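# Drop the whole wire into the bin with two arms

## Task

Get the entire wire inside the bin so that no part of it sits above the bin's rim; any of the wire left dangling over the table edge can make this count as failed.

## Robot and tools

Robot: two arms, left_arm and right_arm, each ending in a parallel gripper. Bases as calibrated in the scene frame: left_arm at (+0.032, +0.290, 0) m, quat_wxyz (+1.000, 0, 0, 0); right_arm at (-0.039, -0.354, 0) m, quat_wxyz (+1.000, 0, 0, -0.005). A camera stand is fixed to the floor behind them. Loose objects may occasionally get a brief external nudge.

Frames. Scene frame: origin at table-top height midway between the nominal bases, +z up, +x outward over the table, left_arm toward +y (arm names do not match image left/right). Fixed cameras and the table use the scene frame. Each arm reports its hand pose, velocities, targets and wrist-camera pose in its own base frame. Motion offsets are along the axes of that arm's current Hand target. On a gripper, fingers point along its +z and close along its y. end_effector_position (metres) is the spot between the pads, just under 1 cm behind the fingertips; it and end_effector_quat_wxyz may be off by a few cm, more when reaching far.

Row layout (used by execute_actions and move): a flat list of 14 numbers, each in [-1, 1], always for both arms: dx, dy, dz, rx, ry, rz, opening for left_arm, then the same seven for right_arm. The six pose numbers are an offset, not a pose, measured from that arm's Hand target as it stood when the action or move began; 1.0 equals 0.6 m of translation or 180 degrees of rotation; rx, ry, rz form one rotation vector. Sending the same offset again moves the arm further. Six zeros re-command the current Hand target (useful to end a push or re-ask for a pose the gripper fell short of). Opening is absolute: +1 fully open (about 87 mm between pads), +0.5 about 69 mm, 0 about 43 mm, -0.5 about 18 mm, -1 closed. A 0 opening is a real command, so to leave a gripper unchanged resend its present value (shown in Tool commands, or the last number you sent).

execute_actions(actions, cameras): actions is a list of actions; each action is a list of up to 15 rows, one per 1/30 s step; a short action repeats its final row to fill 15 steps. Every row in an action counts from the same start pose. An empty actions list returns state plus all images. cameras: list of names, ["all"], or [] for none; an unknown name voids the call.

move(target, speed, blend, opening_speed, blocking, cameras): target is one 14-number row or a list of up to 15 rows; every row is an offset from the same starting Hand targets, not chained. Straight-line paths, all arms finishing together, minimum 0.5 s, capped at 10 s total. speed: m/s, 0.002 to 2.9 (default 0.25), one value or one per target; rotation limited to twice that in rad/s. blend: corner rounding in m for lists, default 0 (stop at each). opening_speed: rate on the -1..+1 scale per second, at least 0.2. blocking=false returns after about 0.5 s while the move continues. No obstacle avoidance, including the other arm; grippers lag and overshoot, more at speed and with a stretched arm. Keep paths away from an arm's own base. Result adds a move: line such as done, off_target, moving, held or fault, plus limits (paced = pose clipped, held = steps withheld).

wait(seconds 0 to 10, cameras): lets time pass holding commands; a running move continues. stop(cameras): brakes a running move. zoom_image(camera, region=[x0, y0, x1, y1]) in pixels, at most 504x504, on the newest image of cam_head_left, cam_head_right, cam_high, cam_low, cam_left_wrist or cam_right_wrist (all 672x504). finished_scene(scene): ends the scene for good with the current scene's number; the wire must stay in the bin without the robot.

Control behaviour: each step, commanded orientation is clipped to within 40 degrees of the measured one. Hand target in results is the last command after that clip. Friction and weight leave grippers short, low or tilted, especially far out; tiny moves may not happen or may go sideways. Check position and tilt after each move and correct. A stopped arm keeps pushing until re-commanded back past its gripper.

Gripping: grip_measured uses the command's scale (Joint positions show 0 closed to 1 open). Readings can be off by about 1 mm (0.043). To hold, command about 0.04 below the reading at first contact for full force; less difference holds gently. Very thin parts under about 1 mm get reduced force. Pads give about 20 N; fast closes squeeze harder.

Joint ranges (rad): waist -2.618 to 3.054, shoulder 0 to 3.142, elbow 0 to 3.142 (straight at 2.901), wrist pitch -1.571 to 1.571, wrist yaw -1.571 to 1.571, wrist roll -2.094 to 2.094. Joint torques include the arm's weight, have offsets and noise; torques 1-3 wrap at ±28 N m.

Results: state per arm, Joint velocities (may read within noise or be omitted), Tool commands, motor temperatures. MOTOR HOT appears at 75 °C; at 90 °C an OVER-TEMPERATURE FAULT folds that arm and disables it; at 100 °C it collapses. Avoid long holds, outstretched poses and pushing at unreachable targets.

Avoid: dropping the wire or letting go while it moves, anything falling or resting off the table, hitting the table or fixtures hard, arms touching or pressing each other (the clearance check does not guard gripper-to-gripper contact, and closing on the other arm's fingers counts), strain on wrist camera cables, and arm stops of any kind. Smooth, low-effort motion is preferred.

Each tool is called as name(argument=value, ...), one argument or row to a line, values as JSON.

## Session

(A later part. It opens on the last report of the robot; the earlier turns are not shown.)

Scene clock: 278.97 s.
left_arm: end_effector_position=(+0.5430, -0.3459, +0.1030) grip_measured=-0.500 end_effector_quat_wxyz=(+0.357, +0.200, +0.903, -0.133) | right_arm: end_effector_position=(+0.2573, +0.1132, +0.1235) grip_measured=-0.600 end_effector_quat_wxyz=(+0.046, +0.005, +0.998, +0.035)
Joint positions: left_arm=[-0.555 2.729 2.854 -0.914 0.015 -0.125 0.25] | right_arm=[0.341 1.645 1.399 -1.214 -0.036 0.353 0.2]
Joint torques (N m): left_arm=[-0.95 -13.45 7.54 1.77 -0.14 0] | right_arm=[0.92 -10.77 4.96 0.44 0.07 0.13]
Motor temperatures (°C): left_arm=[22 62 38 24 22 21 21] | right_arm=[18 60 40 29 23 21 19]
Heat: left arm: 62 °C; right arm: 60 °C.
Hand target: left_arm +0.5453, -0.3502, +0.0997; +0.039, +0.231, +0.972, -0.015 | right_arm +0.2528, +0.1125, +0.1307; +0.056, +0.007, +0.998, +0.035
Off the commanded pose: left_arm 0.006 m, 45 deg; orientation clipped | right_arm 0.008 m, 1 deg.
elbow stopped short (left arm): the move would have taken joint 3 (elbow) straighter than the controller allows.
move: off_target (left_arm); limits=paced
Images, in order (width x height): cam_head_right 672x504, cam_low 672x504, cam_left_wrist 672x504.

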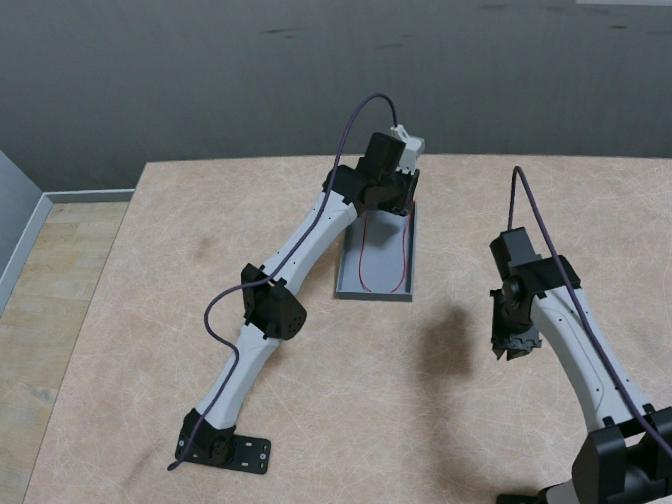

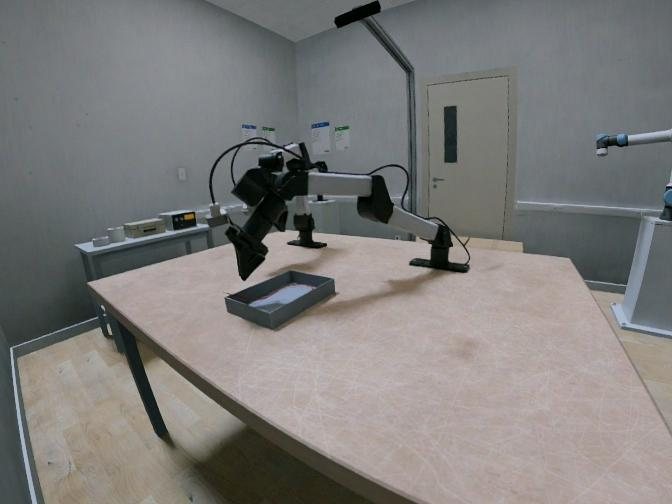

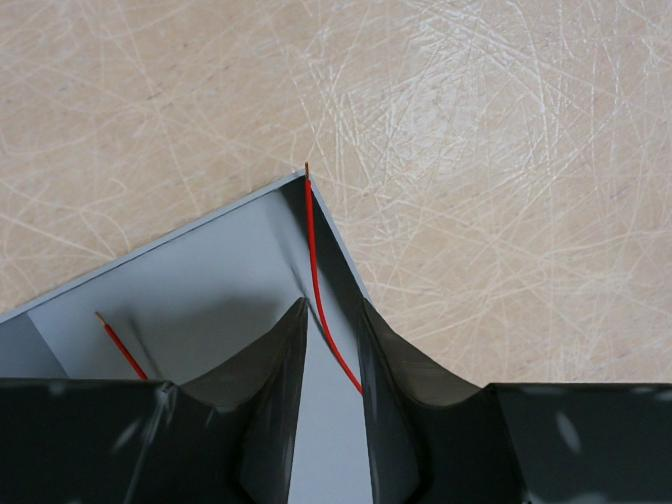

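move(
  target=[-0.0043,-0.0087,0.114,0,0,0,-0.5,0,0,0,0,0,0,-0.6],
  speed=0.1,
  cameras=["cam_left_wrist","cam_low"],
)

zoom_image(
  camera="cam_low",
  region=[200, 220, 350, 340],
)

zoom_image(
  camera="cam_left_wrist",
  region=[200, 150, 450, 400],
)

Scene clock: 294.07 s.
left_arm: end_effector_position=(+0.5495, -0.3509, +0.0361) grip_measured=-0.500 end_effector_quat_wxyz=(+0.334, +0.203, +0.913, -0.119) | right_arm: end_effector_position=(+0.2573, +0.1132, +0.1235) grip_measured=-0.600 end_effector_quat_wxyz=(+0.046, +0.005, +0.998, +0.035)
Joint positions: left_arm=[-0.56 2.85 2.854 -0.85 0.001 -0.124 0.25] | right_arm=[0.341 1.645 1.399 -1.214 -0.036 0.353 0.2]
Joint torques (N m): left_arm=[-1.29 -13.71 7.69 1.73 -0.05 0.02] | right_arm=[0.94 -10.77 4.97 0.44 0.08 0.12]
Motor temperatures (°C): left_arm=[22 60 38 25 22 21 21] | right_arm=[18 54 38 29 23 21 19]
Heat: left arm: 60 °C; right arm: 54 °C.
Hand target: left_arm +0.5501, -0.3590, +0.0317; +0.039, +0.231, +0.972, -0.015 | right_arm +0.2528, +0.1125, +0.1307; +0.056, +0.007, +0.998, +0.035
Off the commanded pose: left_arm 0.009 m, 37 deg | right_arm 0.008 m, 1 deg.
elbow stopped short (left arm): the move would have taken joint 3 (elbow) straighter than the controller allows.
move: off_target (left_arm)
Images, in order (width x height): cam_low 672x504, cam_left_wrist 672x504.

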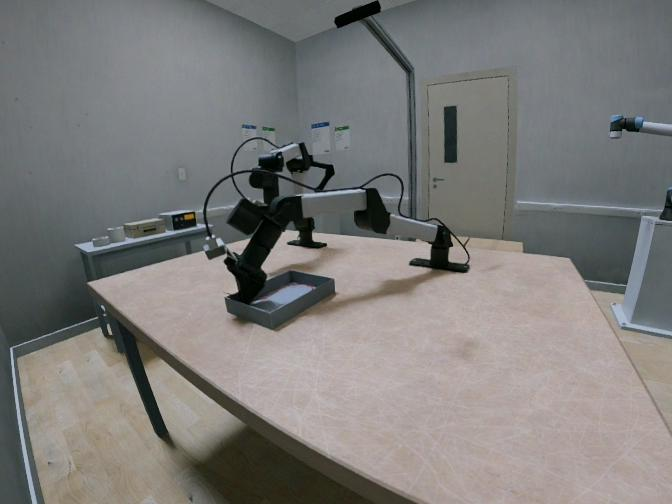

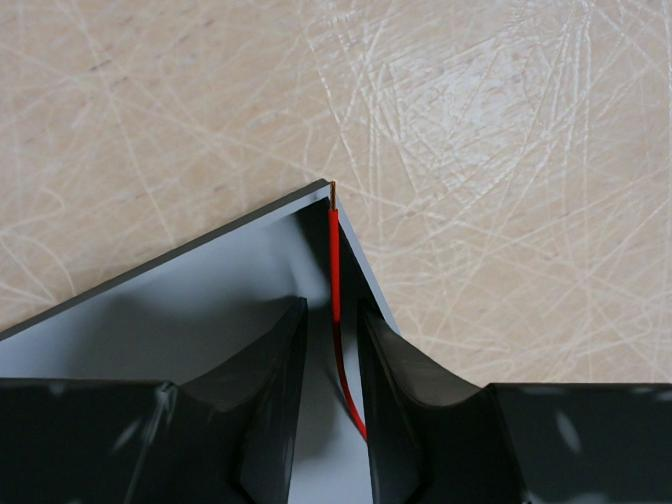

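Scaled by 3.360.

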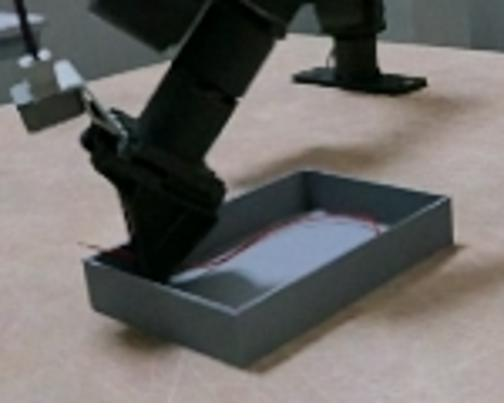

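Scaled by 2.016.

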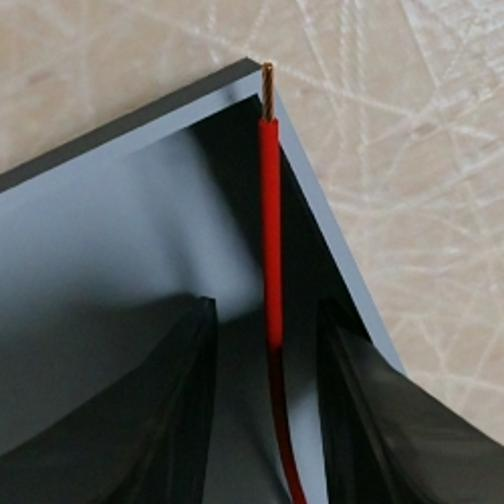

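move(
  target=[
    [0,0,0.01,0,0,0,-0.5,0,0,0,0,0,0,-0.6],
    [0,0,0.01,0,0,0,-1,0,0,0,0,0,0,-0.6],
  ],
  speed=0.06,
  opening_speed=0.6,
  cameras=["cam_left_wrist"],
)

Scene clock: 304.83 s.
left_arm: end_effector_position=(+0.5524, -0.3525, +0.0339) grip_measured=-0.988 end_effector_quat_wxyz=(+0.338, +0.202, +0.911, -0.120) | right_arm: end_effector_position=(+0.2573, +0.1132, +0.1235) grip_measured=-0.600 end_effector_quat_wxyz=(+0.046, +0.005, +0.998, +0.035)
Joint positions: left_arm=[-0.56 2.857 2.854 -0.833 0 -0.123 0.006] | right_arm=[0.341 1.645 1.399 -1.214 -0.036 0.353 0.2]
Joint torques (N m): left_arm=[-1.43 -13.31 7.75 1.66 -0.07 -0.02] | right_arm=[0.9 -10.78 4.98 0.44 0.07 0.12]
Motor temperatures (°C): left_arm=[22 58 38 25 22 21 21] | right_arm=[18 51 38 29 23 21 19]
Heat: left arm: 58 °C; right arm: 51 °C.
Hand target: left_arm +0.5505, -0.3593, +0.0258; +0.039, +0.231, +0.972, -0.015 | right_arm +0.2528, +0.1125, +0.1307; +0.056, +0.007, +0.998, +0.035
Off the commanded pose: left_arm 0.011 m, 37 deg | right_arm 0.008 m, 1 deg.
elbow stopped short (left arm): the move would have taken joint 3 (elbow) straighter than the controller allows.
move: off_target (left_arm); target 2's new opening was sent with left_arm's hand 0.012 m and 37 deg from that target
Images, in order (width x height): cam_left_wrist 672x504.

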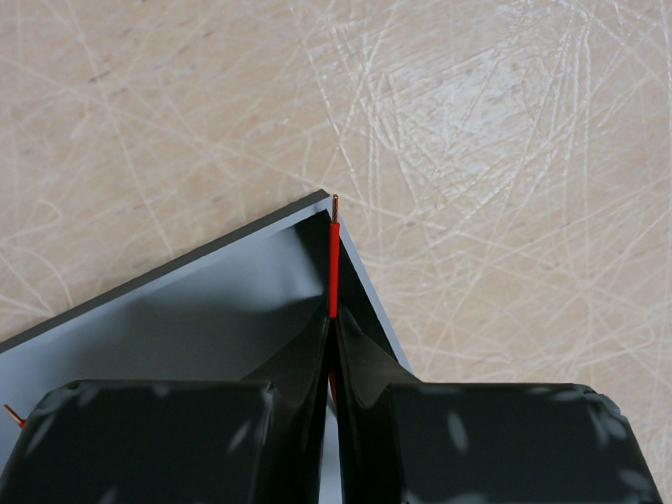

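move(
  target=[
    [0.073,-0.02,-0.01,0,0,-0.15,-1,0,0,0,0,0,0,-0.6],
    [0.073,-0.0065,0.012,0,0,-0.15,-1,0,0,0,0,0,0,-0.6],
  ],
  speed=0.08,
  blend=0.01,
  cameras=["cam_left_wrist","cam_low","cam_head_right"],
)

zoom_image(
  camera="cam_low",
  region=[200, 220, 350, 340],
)

zoom_image(
  camera="cam_head_right",
  region=[300, 170, 460, 330],
)

Scene clock: 326.03 s.
left_arm: end_effector_position=(+0.5220, -0.3537, +0.0297) grip_measured=-0.988 end_effector_quat_wxyz=(+0.252, -0.018, +0.954, -0.159) | right_arm: end_effector_position=(+0.2573, +0.1132, +0.1235) grip_measured=-0.600 end_effector_quat_wxyz=(+0.046, +0.005, +0.998, +0.035)
Joint positions: left_arm=[-0.561 2.847 2.865 -0.984 -0.009 -0.597 0.006] | right_arm=[0.341 1.645 1.399 -1.214 -0.036 0.353 0.2]
Joint torques (N m): left_arm=[0.39 -13.96 6.6 0.74 0 -0.1] | right_arm=[0.92 -10.81 4.97 0.44 0.08 0.12]
Motor temperatures (°C): left_arm=[22 57 39 25 22 21 22] | right_arm=[18 47 37 28 23 21 19]
Heat: left arm: 57 °C; right arm: 47 °C.
Hand target: left_arm +0.5102, -0.3435, +0.0150; +0.035, -0.002, +0.999, -0.023 | right_arm +0.2528, +0.1125, +0.1307; +0.056, +0.007, +0.998, +0.035
Off the commanded pose: left_arm 0.021 m, 30 deg | right_arm 0.008 m, 1 deg.
elbow stopped short (left arm): the move would have taken joint 3 (elbow) straighter than the controller allows.
move: off_target (left_arm); blend cut to 0.0077 m at target 1
Images, in order (width x height): cam_head_right 672x504, cam_low 672x504, cam_left_wrist 672x504.

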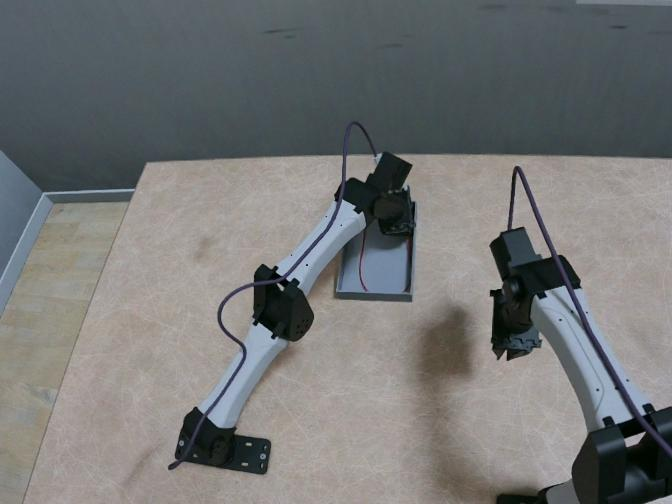

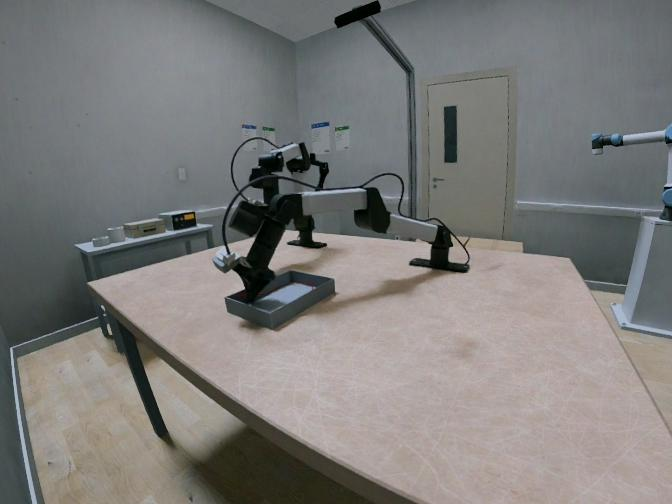

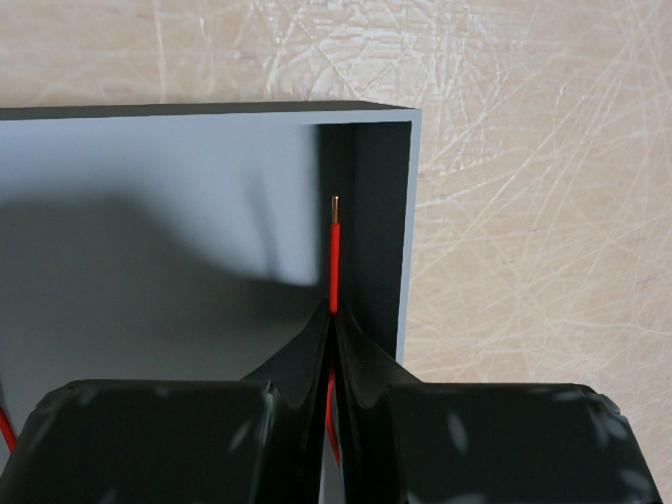

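Scaled by 3.360.

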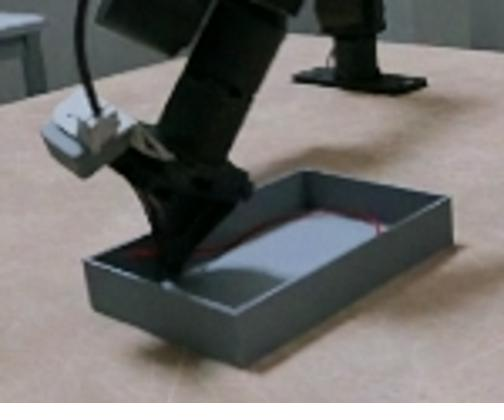

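Scaled by 3.150.

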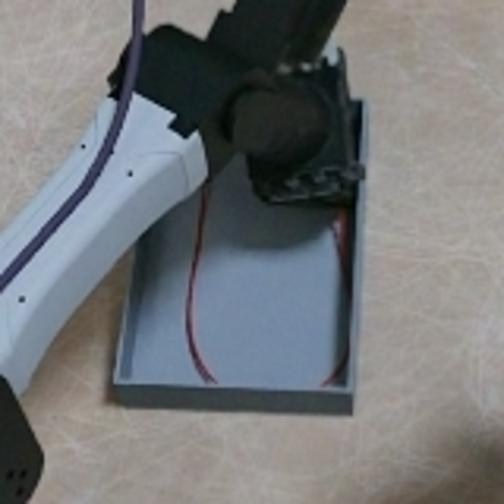

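move(
  target=[
    [0.01,0.012,-0.012,0,0,0,-1,0,0,0,0,0,0,-0.6],
    [0.01,0.012,-0.012,0,0,0,-0.7,0,0,0,0,0,0,-0.6],
  ],
  speed=0.06,
  opening_speed=0.3,
  cameras=["cam_left_wrist","cam_low","cam_head_right"],
)

zoom_image(
  camera="cam_low",
  region=[200, 220, 350, 340],
)

Scene clock: 337.77 s.
left_arm: end_effector_position=(+0.5165, -0.3516, +0.0296) grip_measured=-0.701 end_effector_quat_wxyz=(+0.239, -0.018, +0.958, -0.160) | right_arm: end_effector_position=(+0.2573, +0.1132, +0.1235) grip_measured=-0.600 end_effector_quat_wxyz=(+0.046, +0.005, +0.998, +0.035)
Joint positions: left_arm=[-0.558 2.843 2.865 -1.01 0.007 -0.597 0.15] | right_arm=[0.341 1.645 1.399 -1.214 -0.036 0.353 0.2]
Joint torques (N m): left_arm=[0.64 -15.28 6.24 0.54 -0.1 -0.05] | right_arm=[0.92 -10.82 4.96 0.44 0.07 0.12]
Motor temperatures (°C): left_arm=[22 58 38 25 22 21 22] | right_arm=[18 46 36 28 23 21 19]
Heat: left arm: 58 °C; right arm: 46 °C.
Hand target: left_arm +0.5036, -0.3362, +0.0213; +0.035, -0.002, +0.999, -0.023 | right_arm +0.2528, +0.1125, +0.1307; +0.056, +0.007, +0.998, +0.035
Off the commanded pose: left_arm 0.022 m, 29 deg | right_arm 0.008 m, 1 deg.
move: off_target (left_arm); target 2's new opening was sent with left_arm's hand 0.021 m and 29 deg from that target
Images, in order (width x height): cam_head_right 672x504, cam_low 672x504, cam_left_wrist 672x504.

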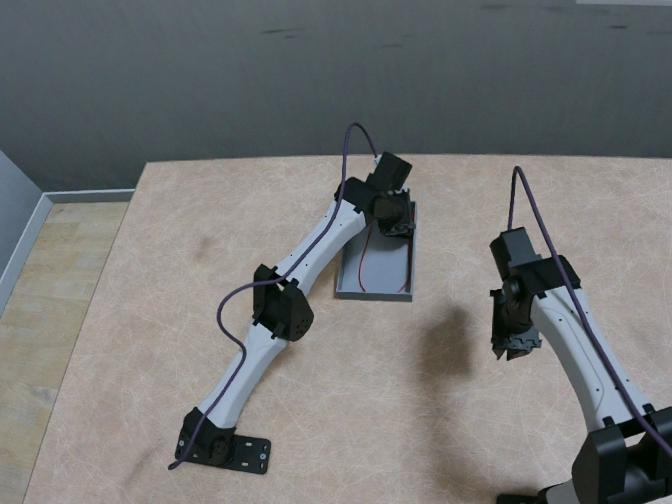

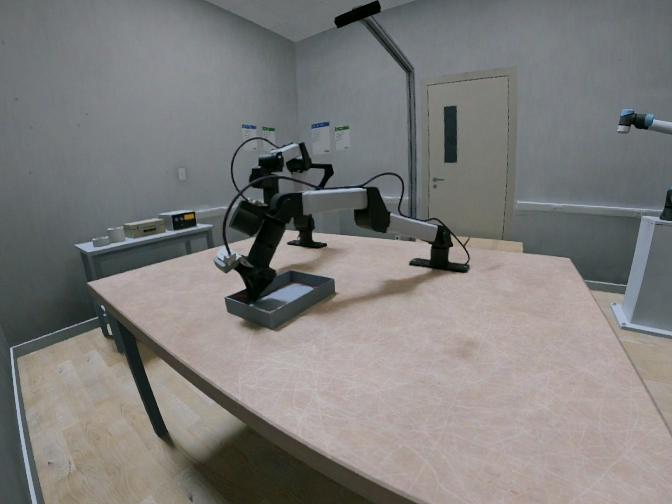

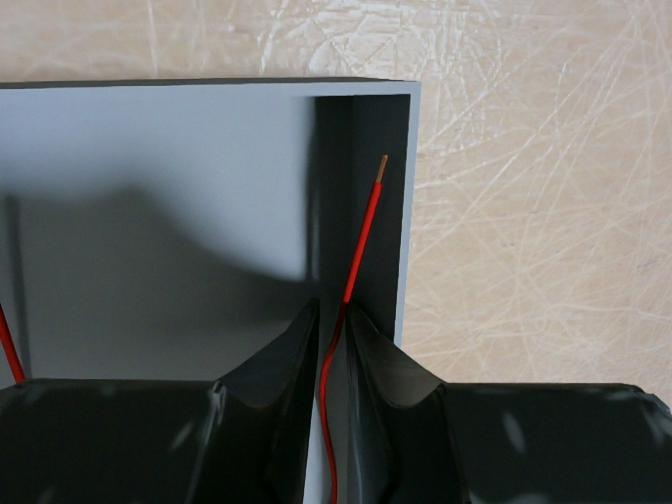

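Scaled by 3.360.

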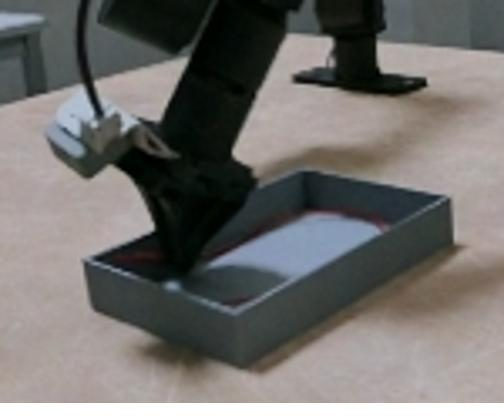

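move(
  target=[
    [0.02,0.01,-0.13,0,0,0,-0.65,0,0,0,0,0,0,-0.6],
    [0.12,0.05,-0.2,0,0,0,-0.65,0,0,0,0,0,0,-0.6],
  ],
  speed=0.08,
  blend=0.02,
  cameras=["cam_left_wrist","cam_low","cam_head_right","cam_head_left","cam_high"],
)

zoom_image(
  camera="cam_low",
  region=[200, 220, 350, 340],
)

zoom_image(
  camera="cam_head_right",
  region=[300, 170, 460, 330],
)

Scene clock: 352.50 s.
left_arm: end_effector_position=(+0.4298, -0.2976, +0.1192) grip_measured=-0.650 end_effector_quat_wxyz=(+0.141, -0.018, +0.985, -0.097) | right_arm: end_effector_position=(+0.2573, +0.1132, +0.1235) grip_measured=-0.600 end_effector_quat_wxyz=(+0.046, +0.005, +0.998, +0.035)
Joint positions: left_arm=[-0.558 2.614 2.865 -1.478 0.008 -0.597 0.175] | right_arm=[0.341 1.645 1.399 -1.214 -0.036 0.353 0.2]
Joint torques (N m): left_arm=[-1.4 -16.46 5.67 0.82 -0.06 -0.11] | right_arm=[0.9 -10.77 4.98 0.44 0.06 0.11]
Motor temperatures (°C): left_arm=[22 60 37 24 22 21 22] | right_arm=[18 45 36 28 23 21 19]
Heat: left arm: 60 °C; right arm: 45 °C.
Hand target: left_arm +0.4233, -0.3011, +0.1346; +0.035, -0.002, +0.999, -0.023 | right_arm +0.2528, +0.1125, +0.1307; +0.056, +0.007, +0.998, +0.035
Off the commanded pose: left_arm 0.017 m, 15 deg | right_arm 0.008 m, 1 deg.
elbow stopped short (left arm): the move would have taken joint 3 (elbow) straighter than the controller allows.
move: off_target (left_arm)
Images, in order (width x height): cam_head_left 672x504, cam_head_right 672x504, cam_high 672x504, cam_low 672x504, cam_left_wrist 672x504.

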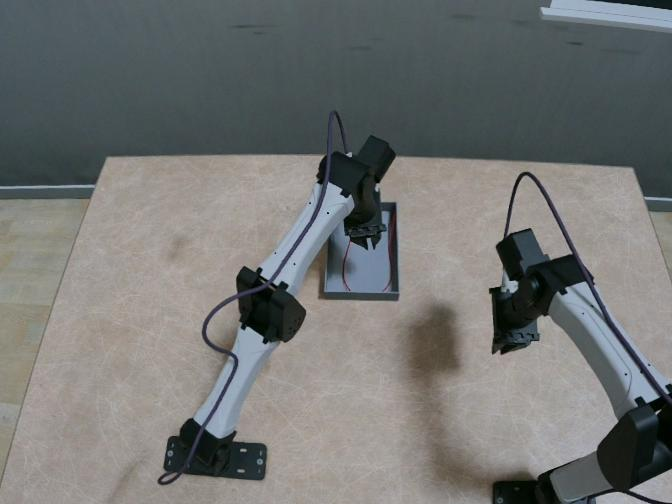

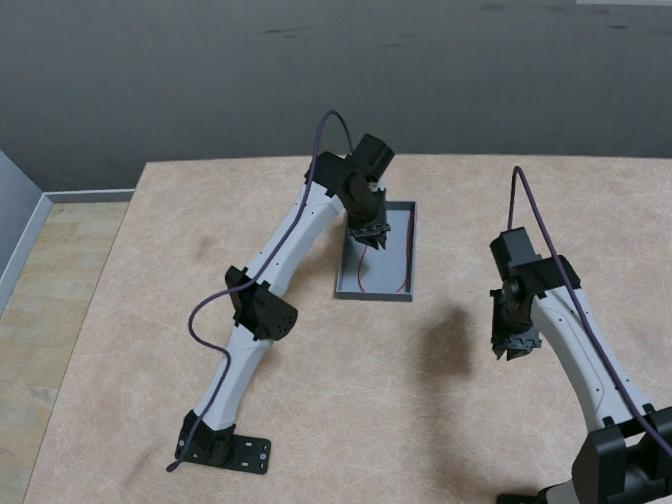

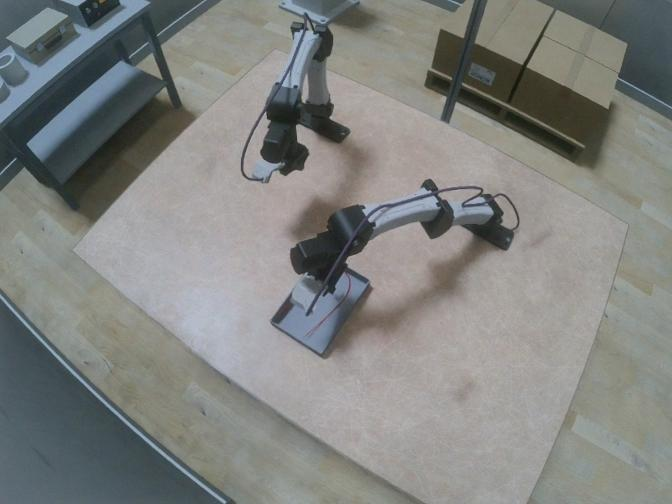

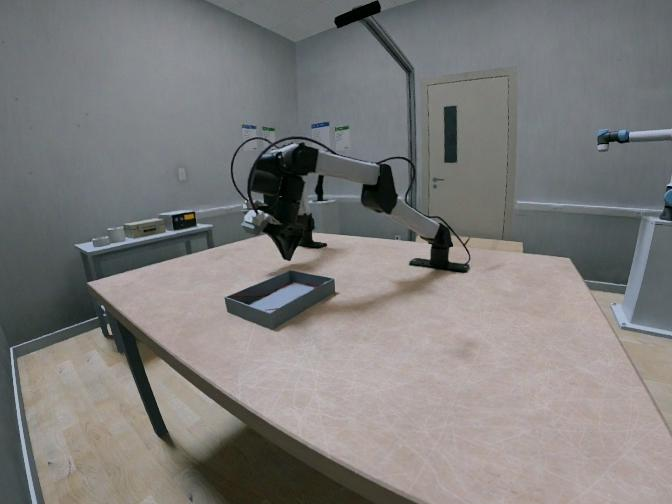

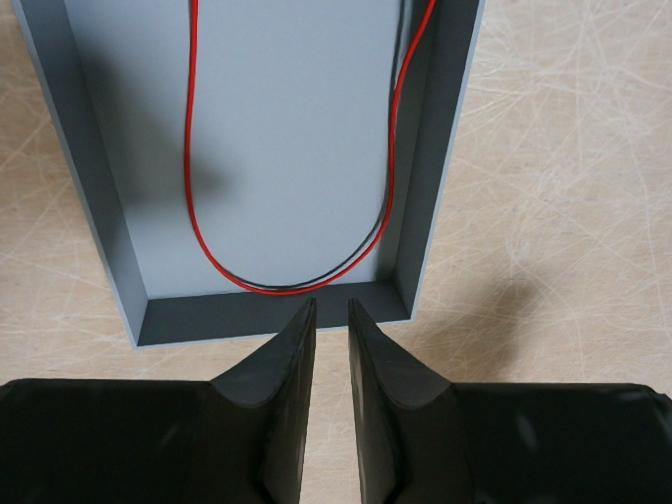

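Scaled by 3.360.

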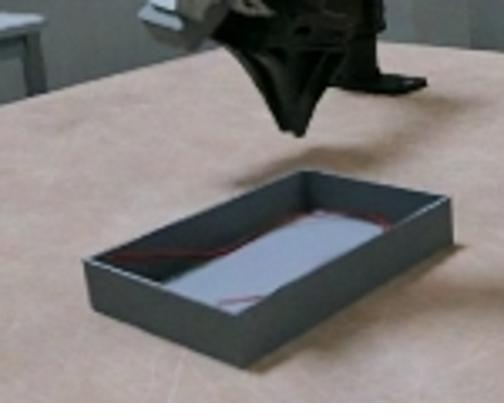

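Scaled by 3.150.

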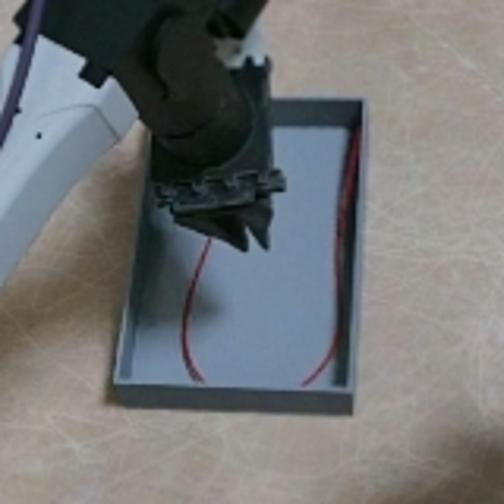

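zoom_image(
  camera="cam_low",
  region=[215, 265, 345, 335],
)

zoom_image(
  camera="cam_high",
  region=[260, 240, 390, 370],
)

Scaled by 3.877.

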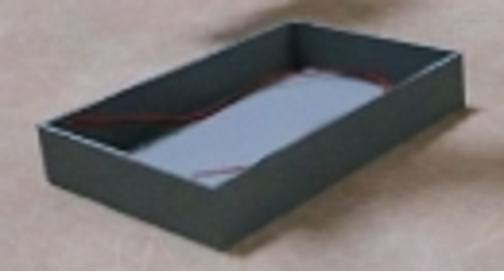

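Scaled by 3.877.

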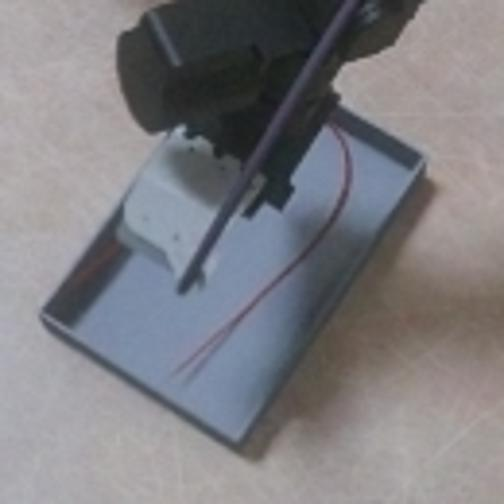

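move(
  target=[-0.128,-0.048,0.035,0,0,0.056,-0.4,0,0,0,0,0,0,-0.6],
  speed=0.15,
  cameras=["cam_left_wrist","cam_low","cam_head_right","cam_high"],
)

zoom_image(
  camera="cam_left_wrist",
  region=[300, 0, 550, 250],
)

Scene clock: 375.30 s.
left_arm: end_effector_position=(+0.4959, -0.3330, +0.1268) grip_measured=-0.400 end_effector_quat_wxyz=(+0.273, +0.062, +0.948, -0.154) | right_arm: end_effector_position=(+0.2573, +0.1132, +0.1235) grip_measured=-0.600 end_effector_quat_wxyz=(+0.046, +0.005, +0.998, +0.035)
Joint positions: left_arm=[-0.558 2.649 2.865 -1.15 0.013 -0.433 0.3] | right_arm=[0.341 1.645 1.399 -1.214 -0.036 0.353 0.2]
Joint torques (N m): left_arm=[0.5 -12.79 6.28 1.58 -0.07 0.03] | right_arm=[0.91 -10.8 4.96 0.44 0.07 0.11]
Motor temperatures (°C): left_arm=[22 58 37 24 22 21 21] | right_arm=[18 45 35 28 23 21 19]
Heat: left arm: 58 °C; right arm: 45 °C.
Hand target: left_arm +0.5015, -0.3303, +0.1201; +0.036, +0.086, +0.995, -0.020 | right_arm +0.2528, +0.1125, +0.1307; +0.056, +0.007, +0.998, +0.035
Off the commanded pose: left_arm 0.009 m, 32 deg | right_arm 0.008 m, 1 deg.
elbow stopped short (left arm): the move would have taken joint 3 (elbow) straighter than the controller allows.
move: off_target (left_arm)
Images, in order (width x height): cam_head_right 672x504, cam_high 672x504, cam_low 672x504, cam_left_wrist 672x504.

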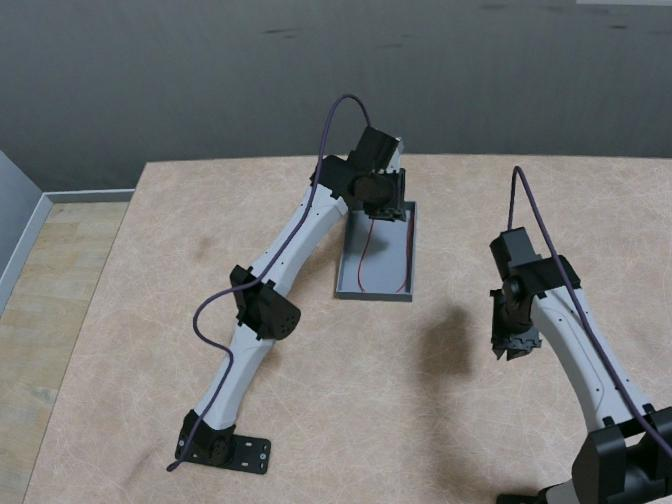

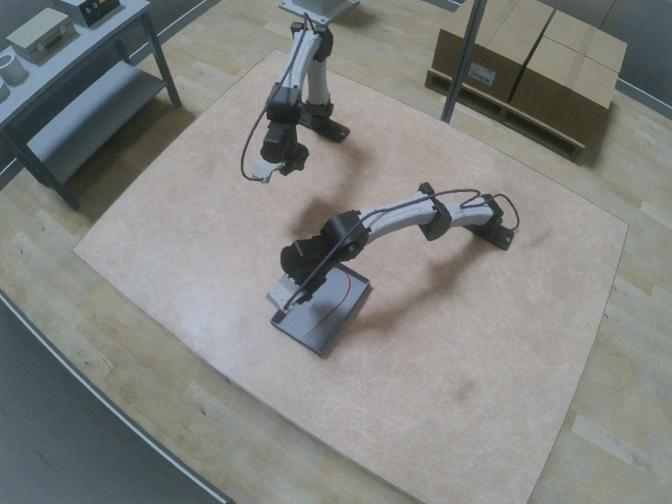

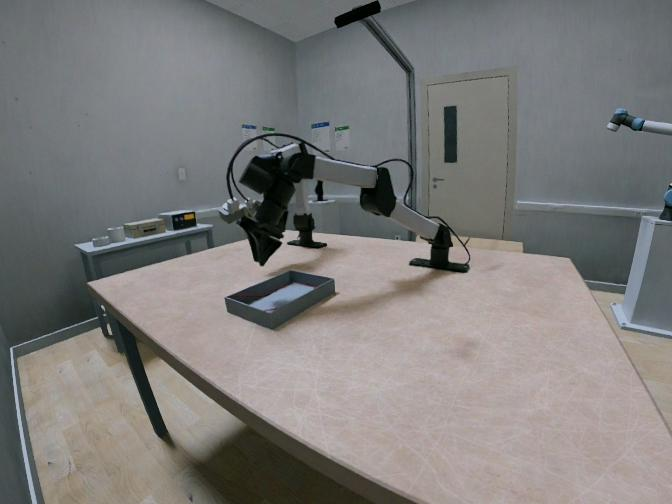

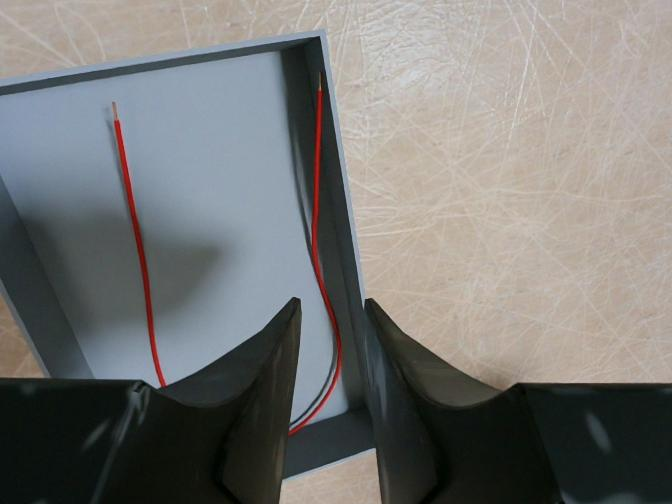

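Scaled by 2.016.

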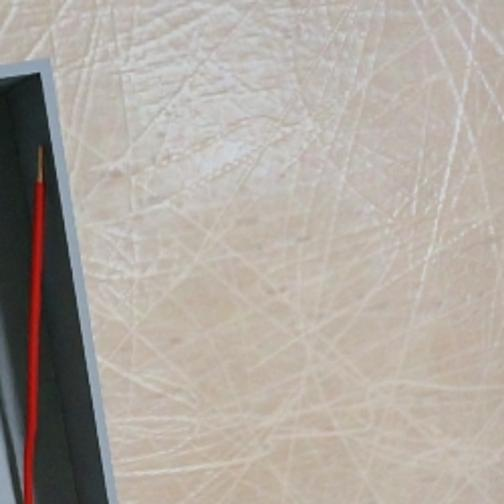

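move(
  target=[-0.02,-0.026,0.15,0,0,0,-0.6,0,0,0,0,0,0,-0.6],
  speed=0.12,
  cameras=["cam_left_wrist","cam_low"],
)

zoom_image(
  camera="cam_left_wrist",
  region=[200, 150, 450, 400],
)

Scene clock: 401.23 s.
left_arm: end_effector_position=(+0.5171, -0.3473, +0.0395) grip_measured=-0.600 end_effector_quat_wxyz=(+0.258, +0.063, +0.953, -0.144) | right_arm: end_effector_position=(+0.2573, +0.1132, +0.1235) grip_measured=-0.600 end_effector_quat_wxyz=(+0.046, +0.005, +0.998, +0.035)
Joint positions: left_arm=[-0.561 2.823 2.865 -1.013 0.008 -0.432 0.2] | right_arm=[0.341 1.645 1.399 -1.214 -0.036 0.353 0.2]
Joint torques (N m): left_arm=[-1.07 -13.79 6.52 1.5 -0.14 -0.11] | right_arm=[0.91 -10.8 4.96 0.43 0.08 0.13]
Motor temperatures (°C): left_arm=[22 56 37 26 22 21 21] | right_arm=[18 44 35 27 23 21 19]
Heat: left arm: 56 °C; right arm: 44 °C.
Hand target: left_arm +0.5169, -0.3519, +0.0319; +0.036, +0.086, +0.995, -0.020 | right_arm +0.2528, +0.1125, +0.1307; +0.056, +0.007, +0.998, +0.035
Off the commanded pose: left_arm 0.009 m, 30 deg | right_arm 0.008 m, 1 deg.
elbow stopped short (left arm): the move would have taken joint 3 (elbow) straighter than the controller allows.
move: off_target (left_arm)
Images, in order (width x height): cam_low 672x504, cam_left_wrist 672x504.

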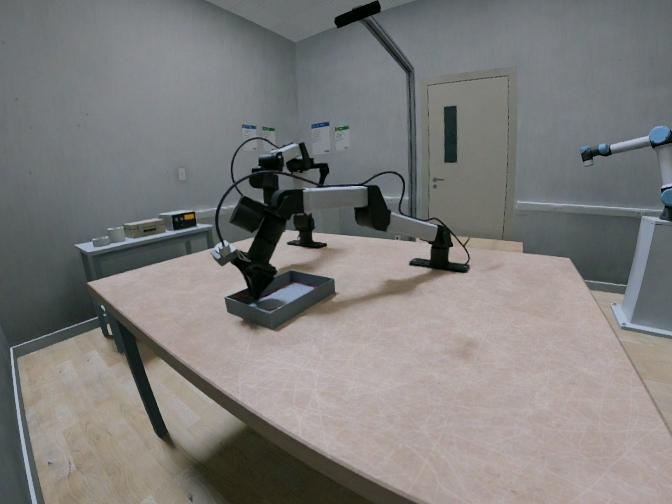

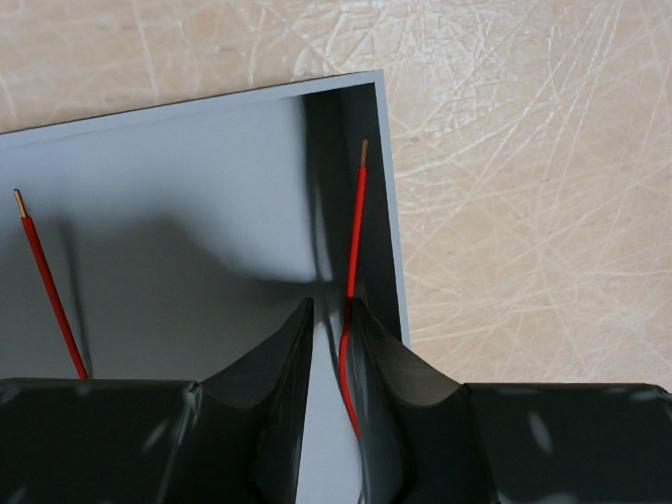

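Scaled by 2.016.

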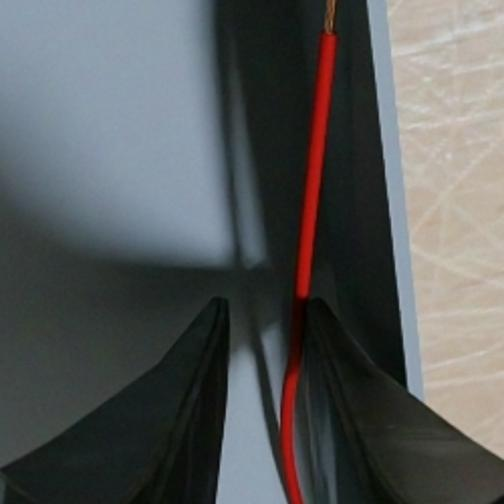

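move(
  target=[
    [0,-0.006,0.014,0,0,0,-0.6,0,0,0,0,0,0,-0.6],
    [0,-0.006,0.014,0,0,0,-1,0,0,0,0,0,0,-0.6],
  ],
  speed=0.06,
  opening_speed=0.6,
  cameras=["cam_left_wrist"],
)

Scene clock: 409.90 s.
left_arm: end_effector_position=(+0.5176, -0.3514, +0.0334) grip_measured=-0.969 end_effector_quat_wxyz=(+0.260, +0.065, +0.953, -0.145) | right_arm: end_effector_position=(+0.2573, +0.1132, +0.1235) grip_measured=-0.600 end_effector_quat_wxyz=(+0.046, +0.005, +0.998, +0.035)
Joint positions: left_arm=[-0.567 2.836 2.865 -0.996 0.005 -0.432 0.015] | right_arm=[0.341 1.645 1.399 -1.214 -0.036 0.353 0.2]
Joint torques (N m): left_arm=[-1.11 -13.45 6.56 1.48 -0.17 -0.13] | right_arm=[0.95 -10.78 4.92 0.44 0.08 0.12]
Motor temperatures (°C): left_arm=[22 56 37 26 22 21 21] | right_arm=[18 44 35 27 23 21 19]
Heat: left arm: 56 °C; right arm: 44 °C.
Hand target: left_arm +0.5169, -0.3559, +0.0238; +0.037, +0.086, +0.995, -0.020 | right_arm +0.2528, +0.1125, +0.1307; +0.056, +0.007, +0.998, +0.035
Off the commanded pose: left_arm 0.011 m, 30 deg | right_arm 0.008 m, 1 deg.
elbow stopped short (left arm): the move would have taken joint 3 (elbow) straighter than the controller allows.
move: off_target (left_arm); target 2's new opening was sent with left_arm's hand 0.011 m and 30 deg from that target
Images, in order (width x height): cam_left_wrist 672x504.

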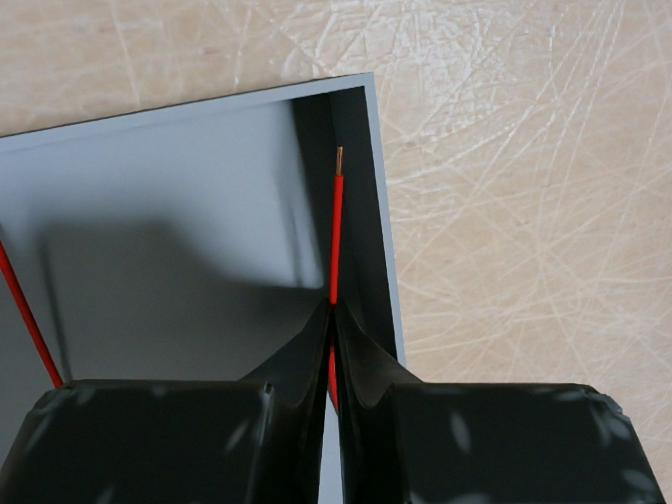

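move(
  target=[
    [0.042,0.079,0.0,0,0,0,-1,0,0,0,0,0,0,-0.6],
    [0.042,0.079,0.006,0,0,0,-0.7,0,0,0,0,0,0,-0.6],
  ],
  speed=0.08,
  opening_speed=0.3,
  cameras=["cam_left_wrist","cam_low","cam_head_right"],
)

zoom_image(
  camera="cam_low",
  region=[215, 265, 345, 335],
)

Scene clock: 422.10 s.
left_arm: end_effector_position=(+0.5080, -0.3251, +0.0283) grip_measured=-0.701 end_effector_quat_wxyz=(+0.220, +0.072, +0.964, -0.129) | right_arm: end_effector_position=(+0.2573, +0.1132, +0.1235) grip_measured=-0.600 end_effector_quat_wxyz=(+0.046, +0.005, +0.998, +0.035)
Joint positions: left_arm=[-0.532 2.83 2.869 -1.095 0.036 -0.393 0.15] | right_arm=[0.341 1.645 1.399 -1.214 -0.036 0.353 0.2]
Joint torques (N m): left_arm=[1.35 -14.19 6.08 0.6 -0.31 0.12] | right_arm=[0.94 -10.78 4.94 0.44 0.08 0.12]
Motor temperatures (°C): left_arm=[22 59 37 25 22 21 22] | right_arm=[18 44 35 27 23 21 19]
Heat: left arm: 59 °C; right arm: 44 °C.
Hand target: left_arm +0.5006, -0.3051, +0.0168; +0.037, +0.086, +0.995, -0.020 | right_arm +0.2528, +0.1125, +0.1307; +0.056, +0.007, +0.998, +0.035
Off the commanded pose: left_arm 0.024 m, 25 deg | right_arm 0.008 m, 1 deg.
elbow stopped short (left arm): the move would have taken joint 3 (elbow) straighter than the controller allows.
elbow read too straight (left arm): the controller reads joint 3 (elbow) straighter than it allows; while it does, the hand can move without a command.
move: off_target (left_arm); target 2's new opening was sent with left_arm's hand 0.024 m and 25 deg from that target
Images, in order (width x height): cam_head_right 672x504, cam_low 672x504, cam_left_wrist 672x504.

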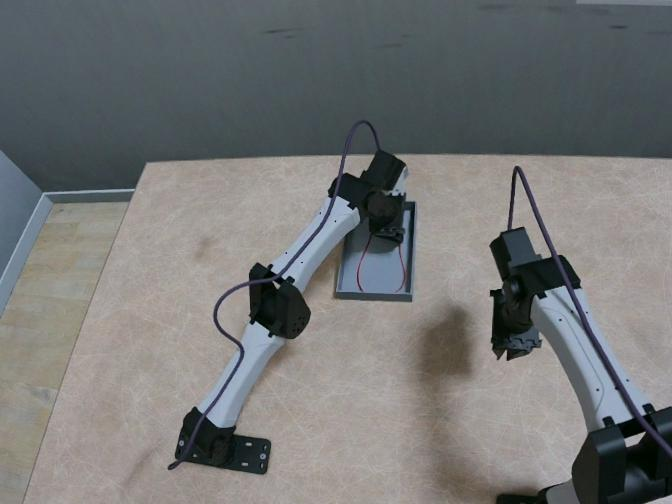

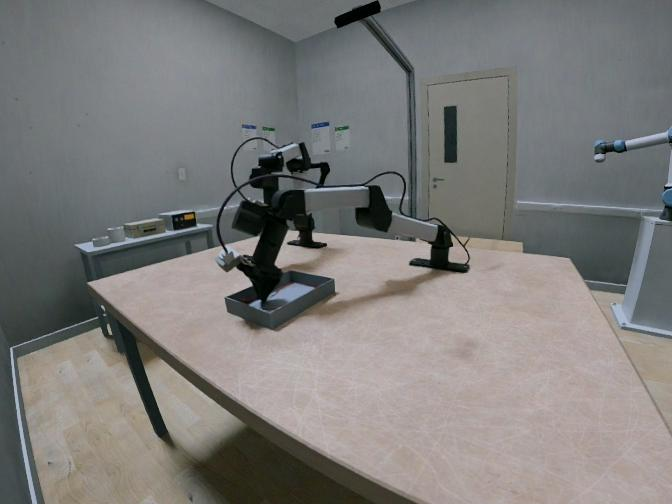

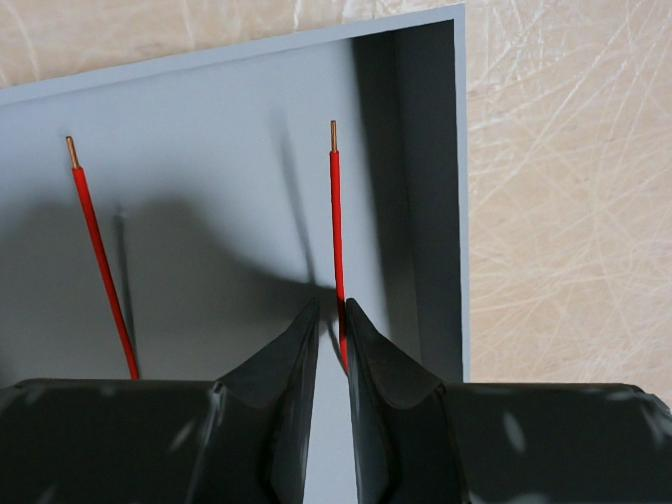

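Scaled by 3.877.

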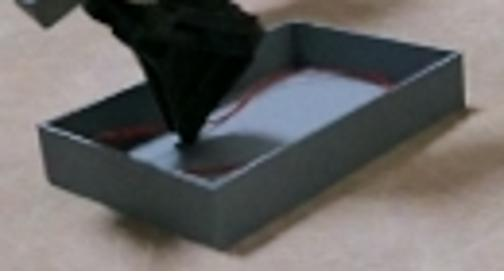

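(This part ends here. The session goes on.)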